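# Move the ice pack from the basket into the delivery bag

## Task

Get the ice pack, and nothing else, completely inside the delivery bag, with the bag still upright at the end. Lower the pack in rather than releasing it while it sits entirely above the bag's rim, since a drop like that can fail the task. Every other item must stay in the basket.

## Robot and tools

Robot: two arms, left_arm and right_arm, each with a two-finger parallel gripper and a fisheye wrist camera. left_arm's base sits near (+0.019, +0.278, 0) m and right_arm's near (-0.011, -0.297, 0) m. Fixed cameras: cam_high (896x504) and cam_low (896x504). Wrist cameras: cam_left_wrist and cam_right_wrist (672x504). A camera stand is behind the arms.

Frame: every position, orientation and offset uses the scene frame. Its origin is at table-top height, halfway between the nominal bases. +x points out over the table, +z up, and left_arm is on the +y side. Arm names do not match left or right in the images. Each gripper's fingers point along its own +z and spread along its own y. end_effector_position is the spot between the finger pads, roughly 1 cm back from the fingertips.

execute_actions(actions, cameras): actions is a list of actions. Each action is a table of at most 15 rows, one row per 1/30 s control step. A table with fewer rows repeats its final row until step 15. Every row holds 14 numbers in [-1, 1]: left_arm's dx, dy, dz, rx, ry, rz, opening, then right_arm's seven in the same order. Both arms always appear. dx..rz are offsets, not poses, along scene axes. They are measured from that arm's Hand target as it stood when the action began, and every row refers back to that same start, not to the row before. Scale: 1.0 equals 0.6 m of travel or 180 degrees. rx, ry, rz form a single rotation vector, turning the hand about its Hand target position. A translation longer than 1.0 in total may be shortened along its direction. opening is absolute, not an offset: +1 means fully open (0.094 m), -1 means closed. To leave an arm's pose alone, give it six zeros; its opening number is still a command, so repeat the current opening rather than 0. cameras lists camera names, ["all"] or []. An empty actions list just returns state and images.

move(target, speed, blend, opening_speed, grip_force, blocking, cameras): target is one 14-number row laid out exactly as above, or a list of up to 15 such rows. All rows are offsets from the Hand targets at the move's start, not from the previous row; the openings are absolute. The gripper follows a straight line there. speed: top path speed in m/s, 0.002 to 2.9, default 0.25; rotation is capped at twice that in rad/s. Either one value or one per target. blend (m) rounds the corners at intermediate targets; 0 stops at each. opening_speed: how fast the commanded opening changes, per second on the -1..+1 scale, at least 0.2; use it to close gently on something soft such as an ice pack. grip_force: newtons per finger pad, 10 to 50, one value or one per arm; it persists until changed, and closing below full force is slow. blocking=false returns after about 0.5 s while the motion continues. A move lasts at most 10 s and does not avoid obstacles or the other arm. The result adds a move: line saying how it ended (done, off_target, moving, held, fault) and any limits (limits=paced means a pose was clipped, limits=held means a check withheld steps).

wait(seconds): 0 to 3600 s, sends nothing new; returns early if a running move ends. stop(): brakes the running move. zoom_image(camera, region): region is [x0, y0, x1, y1] in that camera's pixels, at most 504 by 504, from its newest image. read_manual(section): licence texts only. finished_scene(scene): the scene number; ends the scene irreversibly, so call it only once the pack is in the bag and the arms are clear.

Results: per arm, end_effector_position (m) and end_effector_quat_wxyz, Hand target (the last commanded pose after clipping; your next offsets start here), Tool commands, grip_measured (measured opening on the command scale; reads a bit wide when empty and narrower than a squeezed object), grip_effort_nm (gripper motor effort, negative closing; not a pad force), Joint positions (last value is opening in m), joint torques, and Joint velocities (may be omitted when all are within noise). Action calls also list some step positions. MOTOR HOT appears at 75 °C; at 90 °C a fault folds that arm away for the rest of the scene; at 100 °C it drops. Holding loads, stretching out or pushing toward unreachable poses heats motors.

Cautions: grippers often stop short, sag or tilt, especially at long reach; check the reported pose after each motion and add the missing offset or correct the orientation. Orientation commands are clipped to 40 degrees from the measured orientation per step. Do not route a path close to an arm's own base; go around it. Never let the arms, grippers or wrist cameras meet, and never close one gripper on the other's fingers. Approach contacts slowly and aim only slightly past them; do not strike the table, stand or other fixed or heavy items. To end a push, command the target back past the gripper. To release, command an opening well above grip_measured. Keep the bag upright, lower the pack below the rim before opening, leave the other items in the basket, and do not let anything fall off the table. Objects may be nudged occasionally by outside pushes.

Each tool is called after "Call:" by a JSON object that holds its "api" and its "payload", one argument or row to a line.

## Session

Call:
{"api": "execute_actions", "payload": {
  "actions": []
}}

Scene clock: 0.00 s.
left_arm: end_effector_position=(+0.3997, +0.1513, +0.1749) grip_measured=+1.000 grip_effort_nm=n/a end_effector_quat_wxyz=(+0.544, +0.089, +0.834, -0.029) | right_arm: end_effector_position=(+0.3058, -0.3637, +0.1337) grip_measured=+1.000 grip_effort_nm=n/a end_effector_quat_wxyz=(+0.549, +0.071, +0.832, +0.032)
Joint positions: left_arm=[-0.435 1.273 0.672 0.169 -0.24 -0.057 0.094] | right_arm=[-0.383 0.961 0.327 0.204 -0.324 -0.002 0.094]
Joint velocities: within noise
Joint torques (N m): no reading
Heat: left arm: 34 °C; right arm: 35 °C.
Hand target: left_arm +0.4001, +0.1510, +0.1766; +0.544, +0.089, +0.834, -0.030 | right_arm +0.3072, -0.3643, +0.1377; +0.553, +0.070, +0.830, +0.031
Tool commands: left_gripper/opening=+1.0 right_gripper/opening=+1.0
camera_calibration:
cam_left_wrist: T_world_to_cam=[[-0.2526, -0.96421, -0.08058, 0.2557], [-0.82665, 0.25834, -0.49992, 0.40953], [0.50284, -0.05967, -0.86232, 0.07225]] pos_world=[0.3668, 0.14506, 0.28764]
cam_right_wrist: T_world_to_cam=[[-0.16293, -0.97493, -0.15157, -0.29177], [-0.84288, 0.21739, -0.49223, 0.43289], [0.51284, 0.04755, -0.85717, 0.0925]] pos_world=[0.2699, -0.38296, 0.24815]

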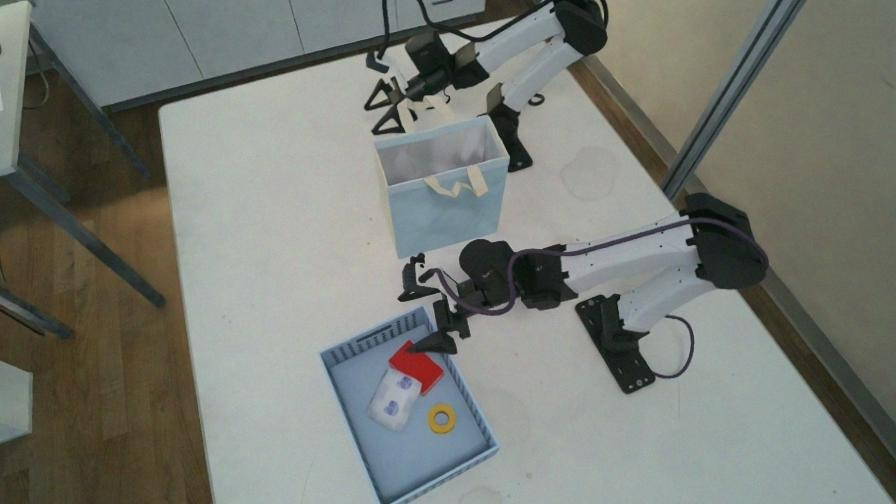

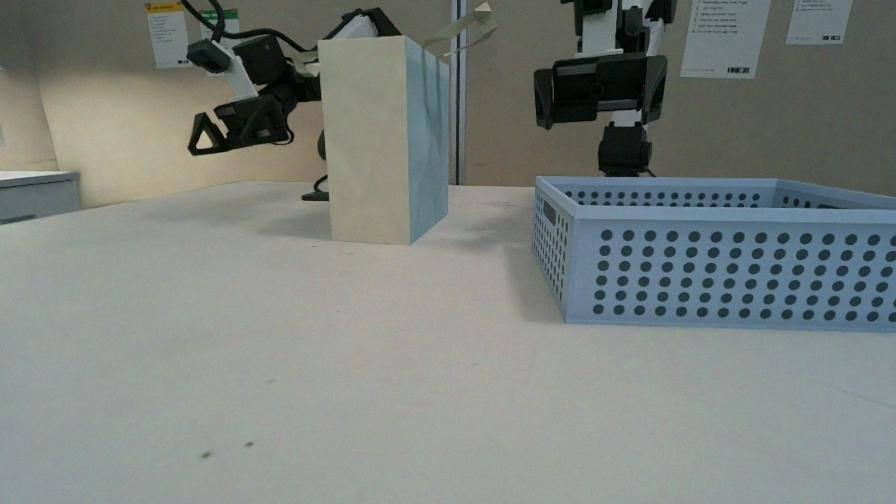

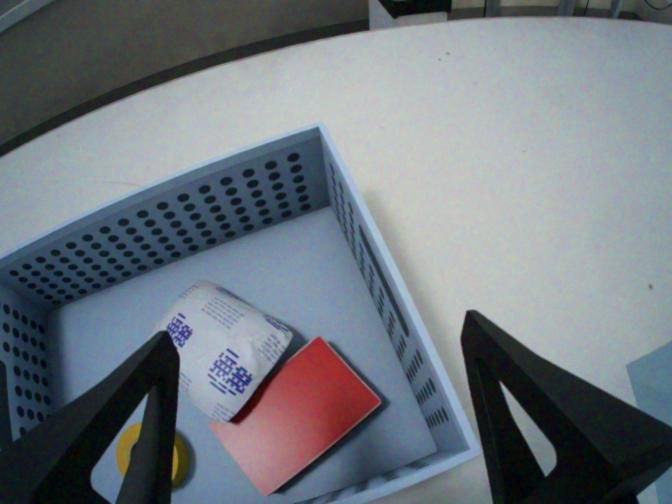

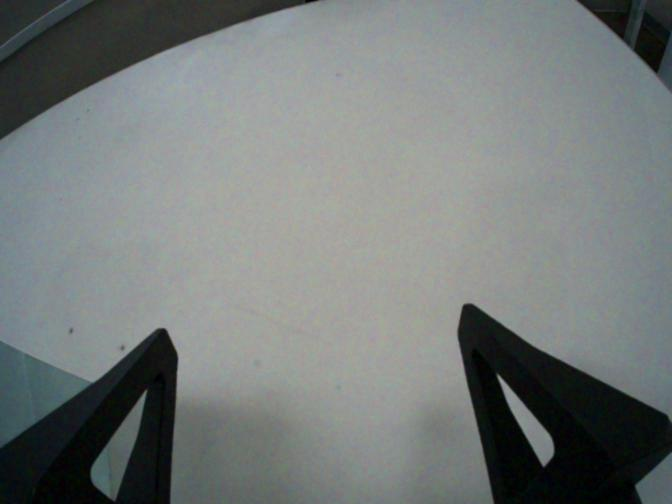

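Call:
{"api": "zoom_image", "payload": {
  "camera": "cam_left_wrist",
  "region": [80, 240, 400, 504]
}}

Call:
{"api": "zoom_image", "payload": {
  "camera": "cam_high",
  "region": [310, 60, 550, 460]
}}

Scaled by 1.575 from the camera's image (finer frame: 960x720).

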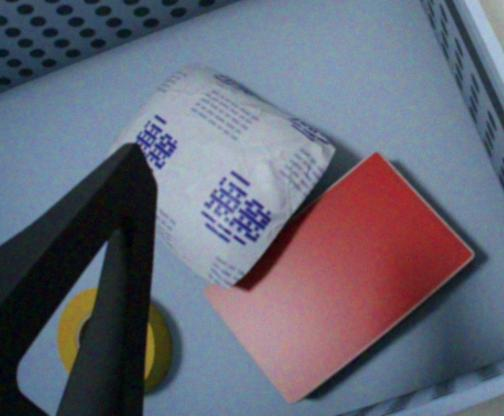

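Scaled by 1.260 from the camera's image (finer frame: 1280x720).

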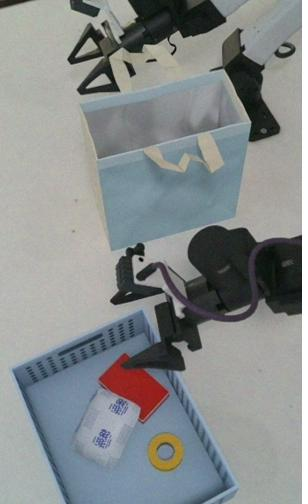

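Call:
{"api": "move", "payload": {
  "target": [0.12,0.115,-0.011,-0.109,0.2928,0.2963,1,0,-0.15,0,0,0,0,1],
  "speed": 0.5,
  "cameras": ["cam_left_wrist","cam_high"]
}}

Scene clock: 10.50 s.
left_arm: end_effector_position=(+0.4718, +0.2202, +0.1798) grip_measured=+1.000 grip_effort_nm=0.02 end_effector_quat_wxyz=(+0.125, -0.379, +0.916, +0.034) | right_arm: end_effector_position=(+0.3014, -0.4477, +0.1275) grip_measured=+1.000 grip_effort_nm=-0.02 end_effector_quat_wxyz=(+0.542, +0.079, +0.835, +0.038)
Joint positions: left_arm=[-0.212 2.227 2.387 -1.558 -0.196 -0.968 0.094] | right_arm=[-0.767 1.224 0.466 0.213 -0.663 -0.192 0.094]
Joint torques (N m): left_arm=[1.2 -9.42 7.72 0.5 -0.19 -0.02] | right_arm=[-0.57 -2.66 8.34 2.21 -0.4 -0.18]
Heat: left arm: 37 °C; right arm: 37 °C.
Hand target: left_arm +0.4721, +0.2199, +0.1699; +0.096, -0.388, +0.915, +0.042 | right_arm +0.3073, -0.4542, +0.1377; +0.553, +0.070, +0.830, +0.031
Off the commanded pose: left_arm 0.010 m, 4 deg | right_arm 0.013 m, 2 deg.
joint sent to its limit (left arm) — joint 4 (wrist pitch), lower limit. The joint targets still meet the commanded pose.
move: off_target (left_arm, right_arm)
cam_left_wrist: T_world_to_cam=[[0.64899, -0.75758, 0.06986, -0.15717], [-0.72711, -0.5906, 0.35001, 0.44103], [-0.2239, -0.27795, -0.93414, 0.4482]] pos_world=[0.52303, 0.26598, 0.2753]
Images, in order (width x height): cam_high 896x504, cam_left_wrist 672x504.

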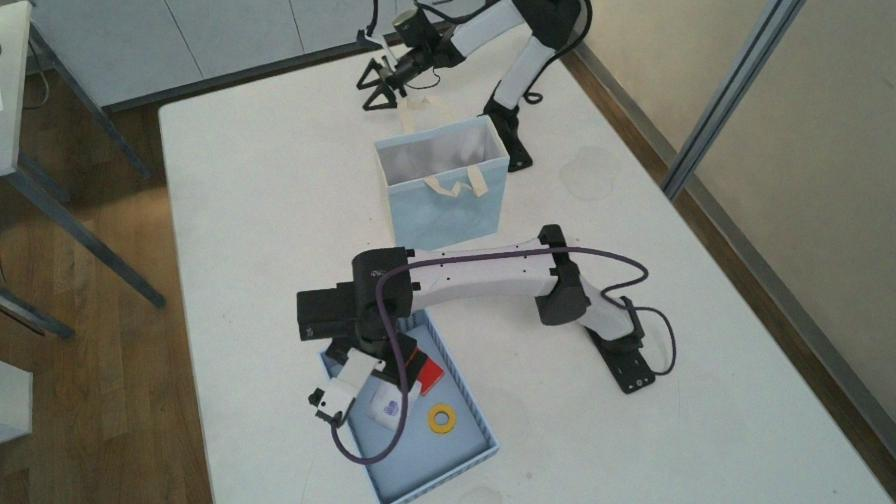

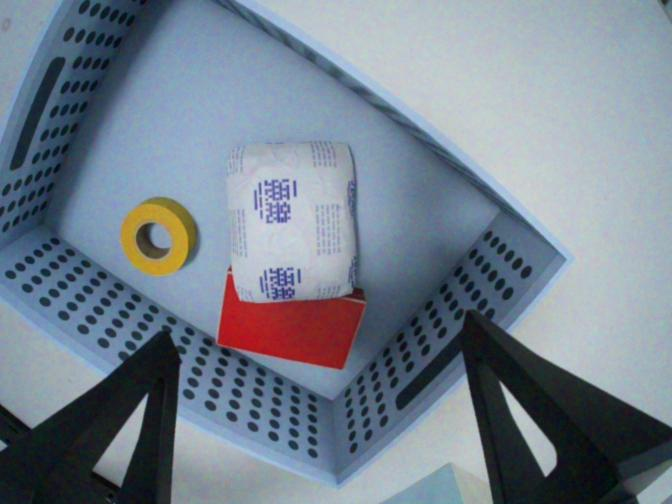

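Call:
{"api": "move", "payload": {
  "target": [
    [-0.012,0.015,-0.13,0,0,0,1,0,0,0,0,0,0,1],
    [-0.012,0.015,-0.243,0,0,0,1,0,0,0,0,0,0,1],
    [-0.012,0.015,-0.243,0,0,0,0.1,0,0,0,0,0,0,1]
  ],
  "speed": [0.25,0.12,0.1],
  "blend": [0.01,0,0],
  "grip_force": 30,
  "cameras": ["cam_left_wrist"]
}}

Scene clock: 16.97 s.
left_arm: end_effector_position=(+0.4693, +0.2279, +0.0278) grip_measured=+0.191 grip_effort_nm=-0.58 end_effector_quat_wxyz=(+0.104, -0.387, +0.915, +0.042) | right_arm: end_effector_position=(+0.3014, -0.4477, +0.1275) grip_measured=+1.000 grip_effort_nm=-0.02 end_effector_quat_wxyz=(+0.542, +0.079, +0.835, +0.038)
Joint positions: left_arm=[-0.191 2.198 1.733 -0.977 -0.184 -0.969 0.056] | right_arm=[-0.767 1.224 0.466 0.213 -0.663 -0.192 0.094]
Joint torques (N m): left_arm=[1.03 -12.38 4.78 0.66 -0.28 0.11] | right_arm=[-0.49 -2.65 8.34 2.21 -0.39 -0.17]
Heat: left arm: 38 °C; right arm: 37 °C.
Hand target: left_arm +0.4649, +0.2289, +0.0240; +0.096, -0.388, +0.915, +0.042 | right_arm +0.3073, -0.4542, +0.1377; +0.553, +0.070, +0.830, +0.031
Off the commanded pose: left_arm 0.006 m, 1 deg | right_arm 0.013 m, 2 deg.
grip_force (N): 30, 30
move: done
cam_left_wrist: T_world_to_cam=[[0.66595, -0.74478, 0.04256, -0.14917], [-0.69889, -0.60294, 0.38472, 0.48552], [-0.26087, -0.28595, -0.92205, 0.32665]] pos_world=[0.52388, 0.27505, 0.12075]

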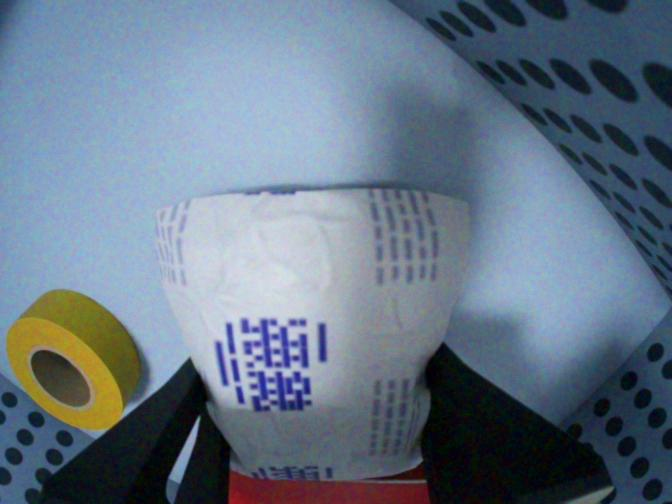

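Call:
{"api": "move", "payload": {
  "target": [
    [0,0,0.333,0,0,0,0.1,0,0,0,0,0,0,1],
    [-0.175,-0.333,0.593,-0.04,-0.09,-0.456,0.1,0,0,0,0,0,0,1],
    [-0.3665,-0.578,0.593,-0.0665,-0.1505,-0.7596,0.1,0,0,0,0,0,0,1]
  ],
  "speed": [0.25,0.4,0.35],
  "blend": [0.05,0.05,0],
  "cameras": ["cam_left_wrist","cam_high","cam_low"]
}}

Scene clock: 24.30 s.
left_arm: end_effector_position=(+0.2464, -0.1122, +0.3805) grip_measured=+0.183 grip_effort_nm=-0.64 end_effector_quat_wxyz=(+0.315, +0.646, +0.652, -0.242) | right_arm: end_effector_position=(+0.3014, -0.4477, +0.1275) grip_measured=+1.000 grip_effort_nm=-0.01 end_effector_quat_wxyz=(+0.542, +0.079, +0.835, +0.038)
Joint positions: left_arm=[-0.909 2.079 2.824 -1.575 0.384 0.515 0.056] | right_arm=[-0.767 1.224 0.466 0.213 -0.663 -0.192 0.094]
Joint torques (N m): left_arm=[0.58 -7.86 6.57 1.58 0.32 0.25] | right_arm=[-0.51 -2.78 8.25 2.21 -0.41 -0.15]
Heat: left arm: 41 °C; right arm: 38 °C.
Hand target: left_arm +0.2448, -0.1178, +0.3800; +0.207, +0.692, +0.656, -0.218 | right_arm +0.3073, -0.4542, +0.1377; +0.553, +0.070, +0.830, +0.031
Off the commanded pose: left_arm 0.006 m, 14 deg | right_arm 0.013 m, 2 deg.
joint sent to its limit (left arm) — joint 4 (wrist pitch), lower limit. The joint targets are off in orientation, not in position.
grip_force (N): 30, 30
move: off_target (left_arm)
cam_left_wrist: T_world_to_cam=[[-0.99469, 0.03379, -0.09726, 0.28063], [0.05117, 0.98194, -0.18213, 0.19768], [0.08935, -0.18614, -0.97845, 0.44284]] pos_world=[0.22945, -0.12116, 0.4966]
Images, in order (width x height): cam_high 896x504, cam_low 896x504, cam_left_wrist 672x504.

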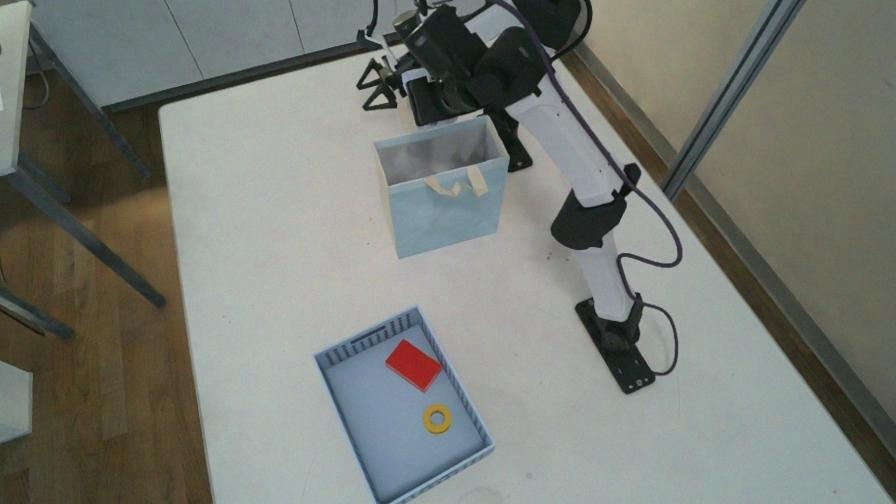

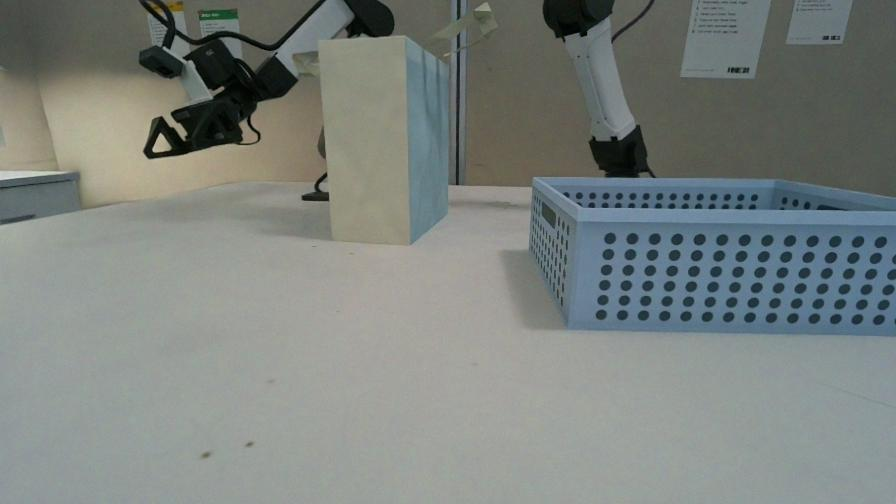

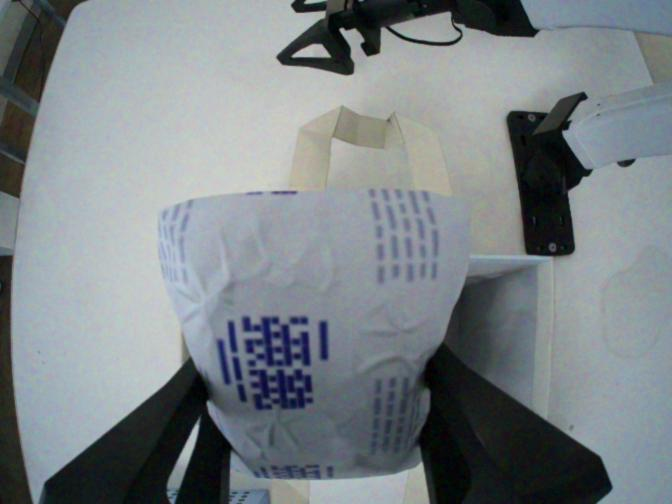

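Call:
{"api": "move", "payload": {
  "target": [
    [0,-0.004,-0.15,0.04,-0.002,0,0.1,0,0,0,0,0,0,1],
    [0,-0.004,-0.283,0.0832,-0.0044,0,0.1,0,0,0,0,0,0,1]
  ],
  "speed": [0.2,0.12],
  "blend": [0.02,0],
  "cameras": ["cam_left_wrist","cam_high","cam_low"]
}}

Scene clock: 28.10 s.
left_arm: end_effector_position=(+0.2420, -0.1157, +0.2122) grip_measured=+0.183 grip_effort_nm=-0.64 end_effector_quat_wxyz=(+0.110, +0.710, +0.684, -0.131) | right_arm: end_effector_position=(+0.3014, -0.4477, +0.1275) grip_measured=+1.000 grip_effort_nm=-0.02 end_effector_quat_wxyz=(+0.542, +0.079, +0.835, +0.038)
Joint positions: left_arm=[-0.981 2.129 2.34 -1.516 0.221 0.609 0.056] | right_arm=[-0.767 1.224 0.466 0.213 -0.663 -0.192 0.094]
Joint torques (N m): left_arm=[0.38 -11.15 5.52 1.11 -0.08 0.24] | right_arm=[-0.59 -2.65 8.36 2.21 -0.42 -0.19]
Heat: left arm: 42 °C; right arm: 39 °C.
Hand target: left_arm +0.2449, -0.1201, +0.2101; +0.119, +0.715, +0.678, -0.126 | right_arm +0.3073, -0.4542, +0.1377; +0.553, +0.070, +0.830, +0.031
Off the commanded pose: left_arm 0.006 m, 2 deg | right_arm 0.013 m, 2 deg.
grip_force (N): 30, 30
move: done
cam_left_wrist: T_world_to_cam=[[-0.9917, 0.11623, 0.05494, 0.23657], [0.12685, 0.95412, 0.27122, 0.05298], [-0.02089, 0.27593, -0.96095, 0.35425]] pos_world=[0.23529, -0.17579, 0.31306]
Images, in order (width x height): cam_high 896x504, cam_low 896x504, cam_left_wrist 672x504.

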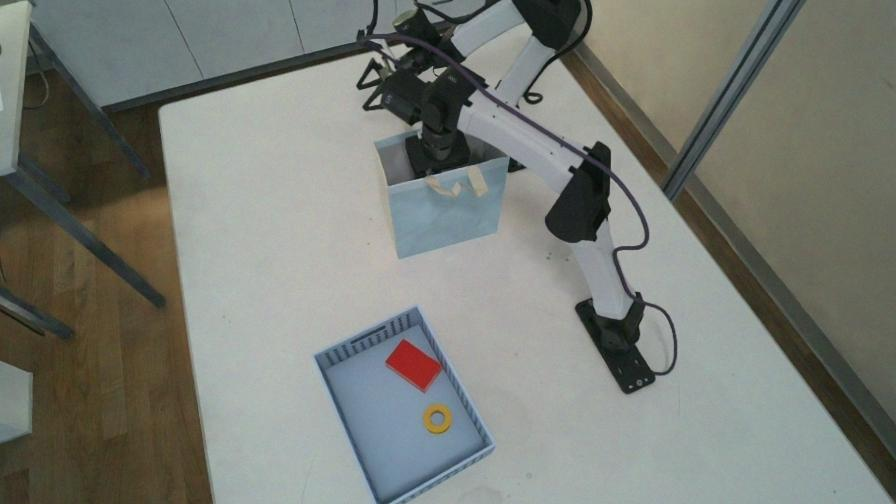

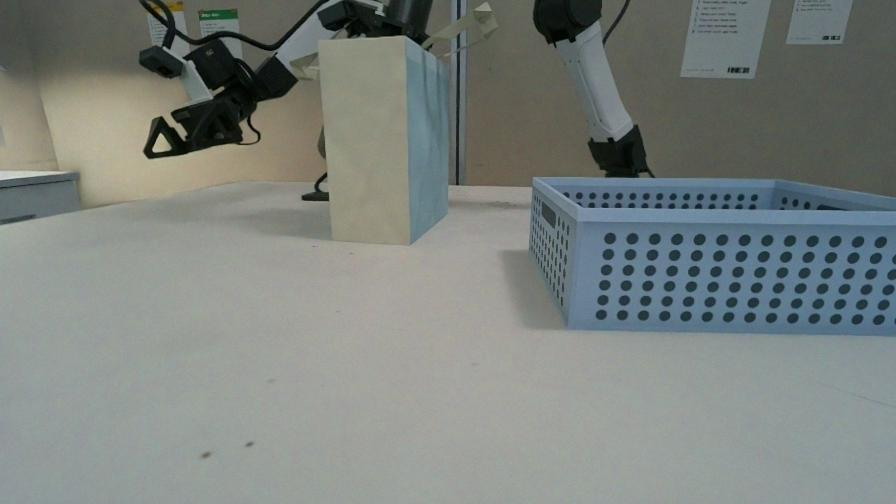

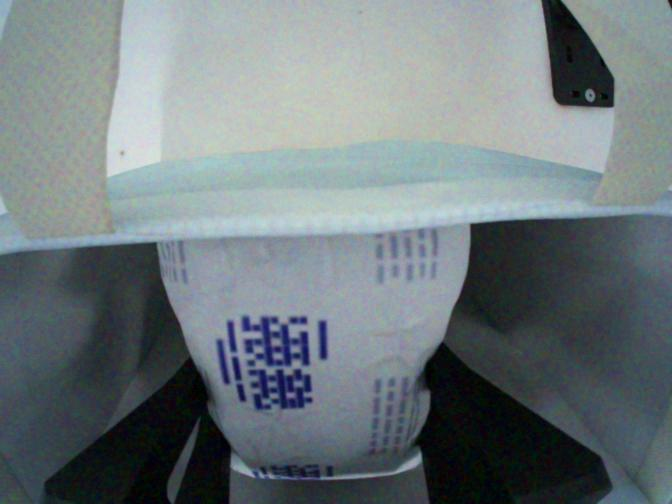

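Call:
{"api": "move", "payload": {
  "target": [
    [0,0.003,-0.04,0.03,-0.0016,0,0.1,0,0,0,0,0,0,1],
    [0,0.003,-0.04,0.03,-0.0016,0,0.75,0,0,0,0,0,0,1]
  ],
  "speed": 0.1,
  "cameras": ["cam_left_wrist","cam_low"]
}}

Scene clock: 30.50 s.
left_arm: end_effector_position=(+0.2445, -0.1176, +0.1965) grip_measured=+0.748 grip_effort_nm=0.12 end_effector_quat_wxyz=(+0.099, +0.716, +0.683, -0.101) | right_arm: end_effector_position=(+0.3014, -0.4477, +0.1275) grip_measured=+1.000 grip_effort_nm=-0.02 end_effector_quat_wxyz=(+0.542, +0.079, +0.835, +0.038)
Joint positions: left_arm=[-1.001 2.161 2.34 -1.516 0.163 0.609 0.082] | right_arm=[-0.767 1.224 0.466 0.213 -0.663 -0.192 0.094]
Joint torques (N m): left_arm=[0.36 -9.8 6.17 0.79 -0.13 0.17] | right_arm=[-0.51 -2.66 8.27 2.2 -0.38 -0.17]
Heat: left arm: 42 °C; right arm: 40 °C.
Hand target: left_arm +0.2450, -0.1184, +0.1861; +0.087, +0.720, +0.683, -0.092 | right_arm +0.3073, -0.4542, +0.1377; +0.553, +0.070, +0.830, +0.031
Off the commanded pose: left_arm 0.010 m, 2 deg | right_arm 0.013 m, 2 deg.
grip_force (N): 30, 30
move: done
cam_left_wrist: T_world_to_cam=[[-0.99236, 0.11906, 0.03238, 0.24504], [0.12306, 0.93619, 0.32923, 0.04606], [0.00889, 0.3307, -0.94369, 0.33553]] pos_world=[0.23452, -0.18326, 0.29353]
Images, in order (width x height): cam_low 896x504, cam_left_wrist 672x504.

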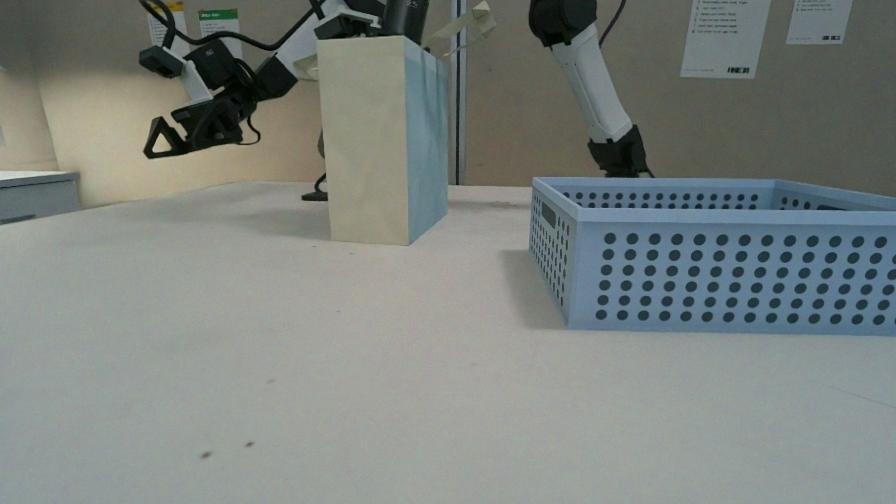

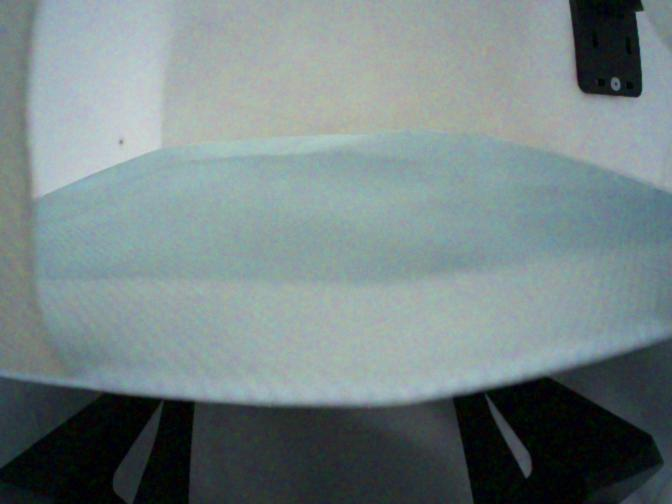

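Call:
{"api": "move", "payload": {
  "target": [
    [0,0,0.06,-0.04,0.002,0,0.75,0,0,0,0,0,0,1],
    [0,0.03,0.36,-0.11,0.006,0,0.75,0,0,0,0,0,0,1]
  ],
  "speed": [0.1,0.2],
  "blend": [0.02,0],
  "cameras": ["cam_left_wrist","cam_high"]
}}

Scene clock: 36.03 s.
left_arm: end_effector_position=(+0.2488, -0.1063, +0.3959) grip_measured=+0.748 grip_effort_nm=0.12 end_effector_quat_wxyz=(+0.340, +0.649, +0.635, -0.245) | right_arm: end_effector_position=(+0.3014, -0.4477, +0.1275) grip_measured=+1.000 grip_effort_nm=-0.02 end_effector_quat_wxyz=(+0.542, +0.079, +0.835, +0.038)
Joint positions: left_arm=[-0.889 2.055 2.828 -1.556 0.404 0.546 0.082] | right_arm=[-0.767 1.224 0.466 0.213 -0.663 -0.192 0.094]
Joint torques (N m): left_arm=[1.31 -9.87 5.93 1.44 0.26 -0.03] | right_arm=[-0.44 -2.66 8.31 2.24 -0.41 -0.18]
Heat: left arm: 43 °C; right arm: 40 °C.
Hand target: left_arm +0.2449, -0.1004, +0.4021; +0.203, +0.693, +0.657, -0.215 | right_arm +0.3073, -0.4542, +0.1377; +0.553, +0.070, +0.830, +0.031
Off the commanded pose: left_arm 0.009 m, 17 deg | right_arm 0.013 m, 2 deg.
joint sent to its limit (left arm) — joint 4 (wrist pitch), lower limit. The joint targets are off in orientation, not in position.
grip_force (N): 30, 30
move: off_target (left_arm)
cam_left_wrist: T_world_to_cam=[[-0.98922, 0.04318, -0.13992, 0.30089], [0.07367, 0.97254, -0.22075, 0.2032], [0.12655, -0.22868, -0.96524, 0.43975]] pos_world=[0.22703, -0.11005, 0.51143]
Images, in order (width x height): cam_high 896x504, cam_left_wrist 672x504.

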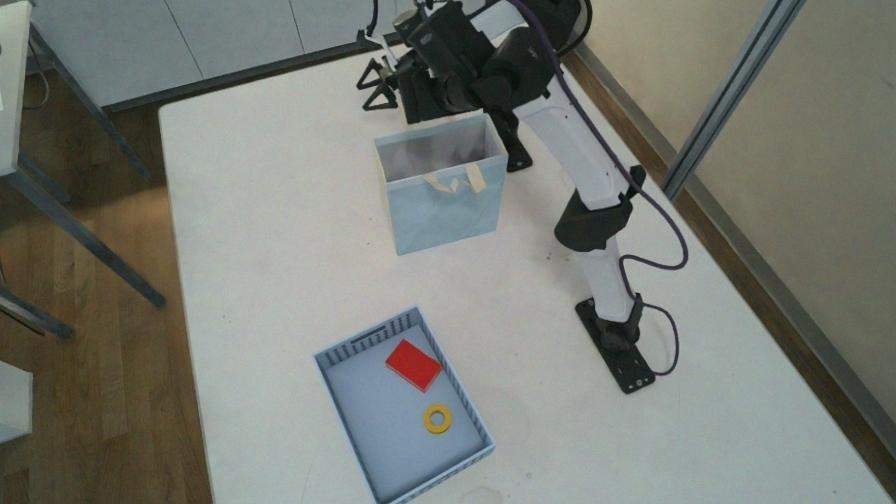

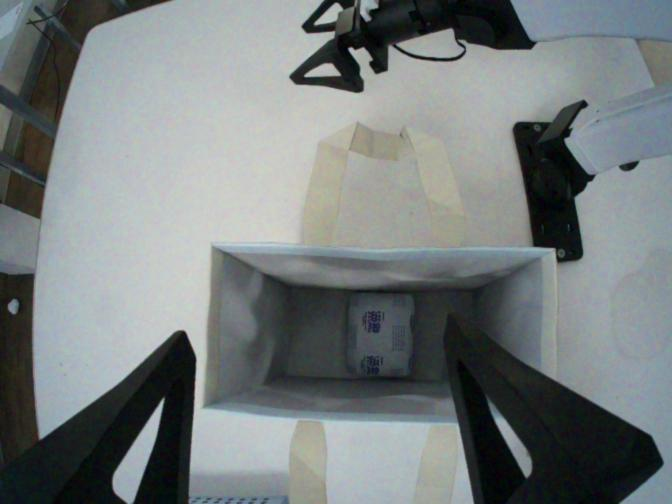

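Ice pack in the bag, bag standing.

Call:
{"api": "finished_scene", "payload": {
  "scene": 2
}}

The scene is finished: the task was done.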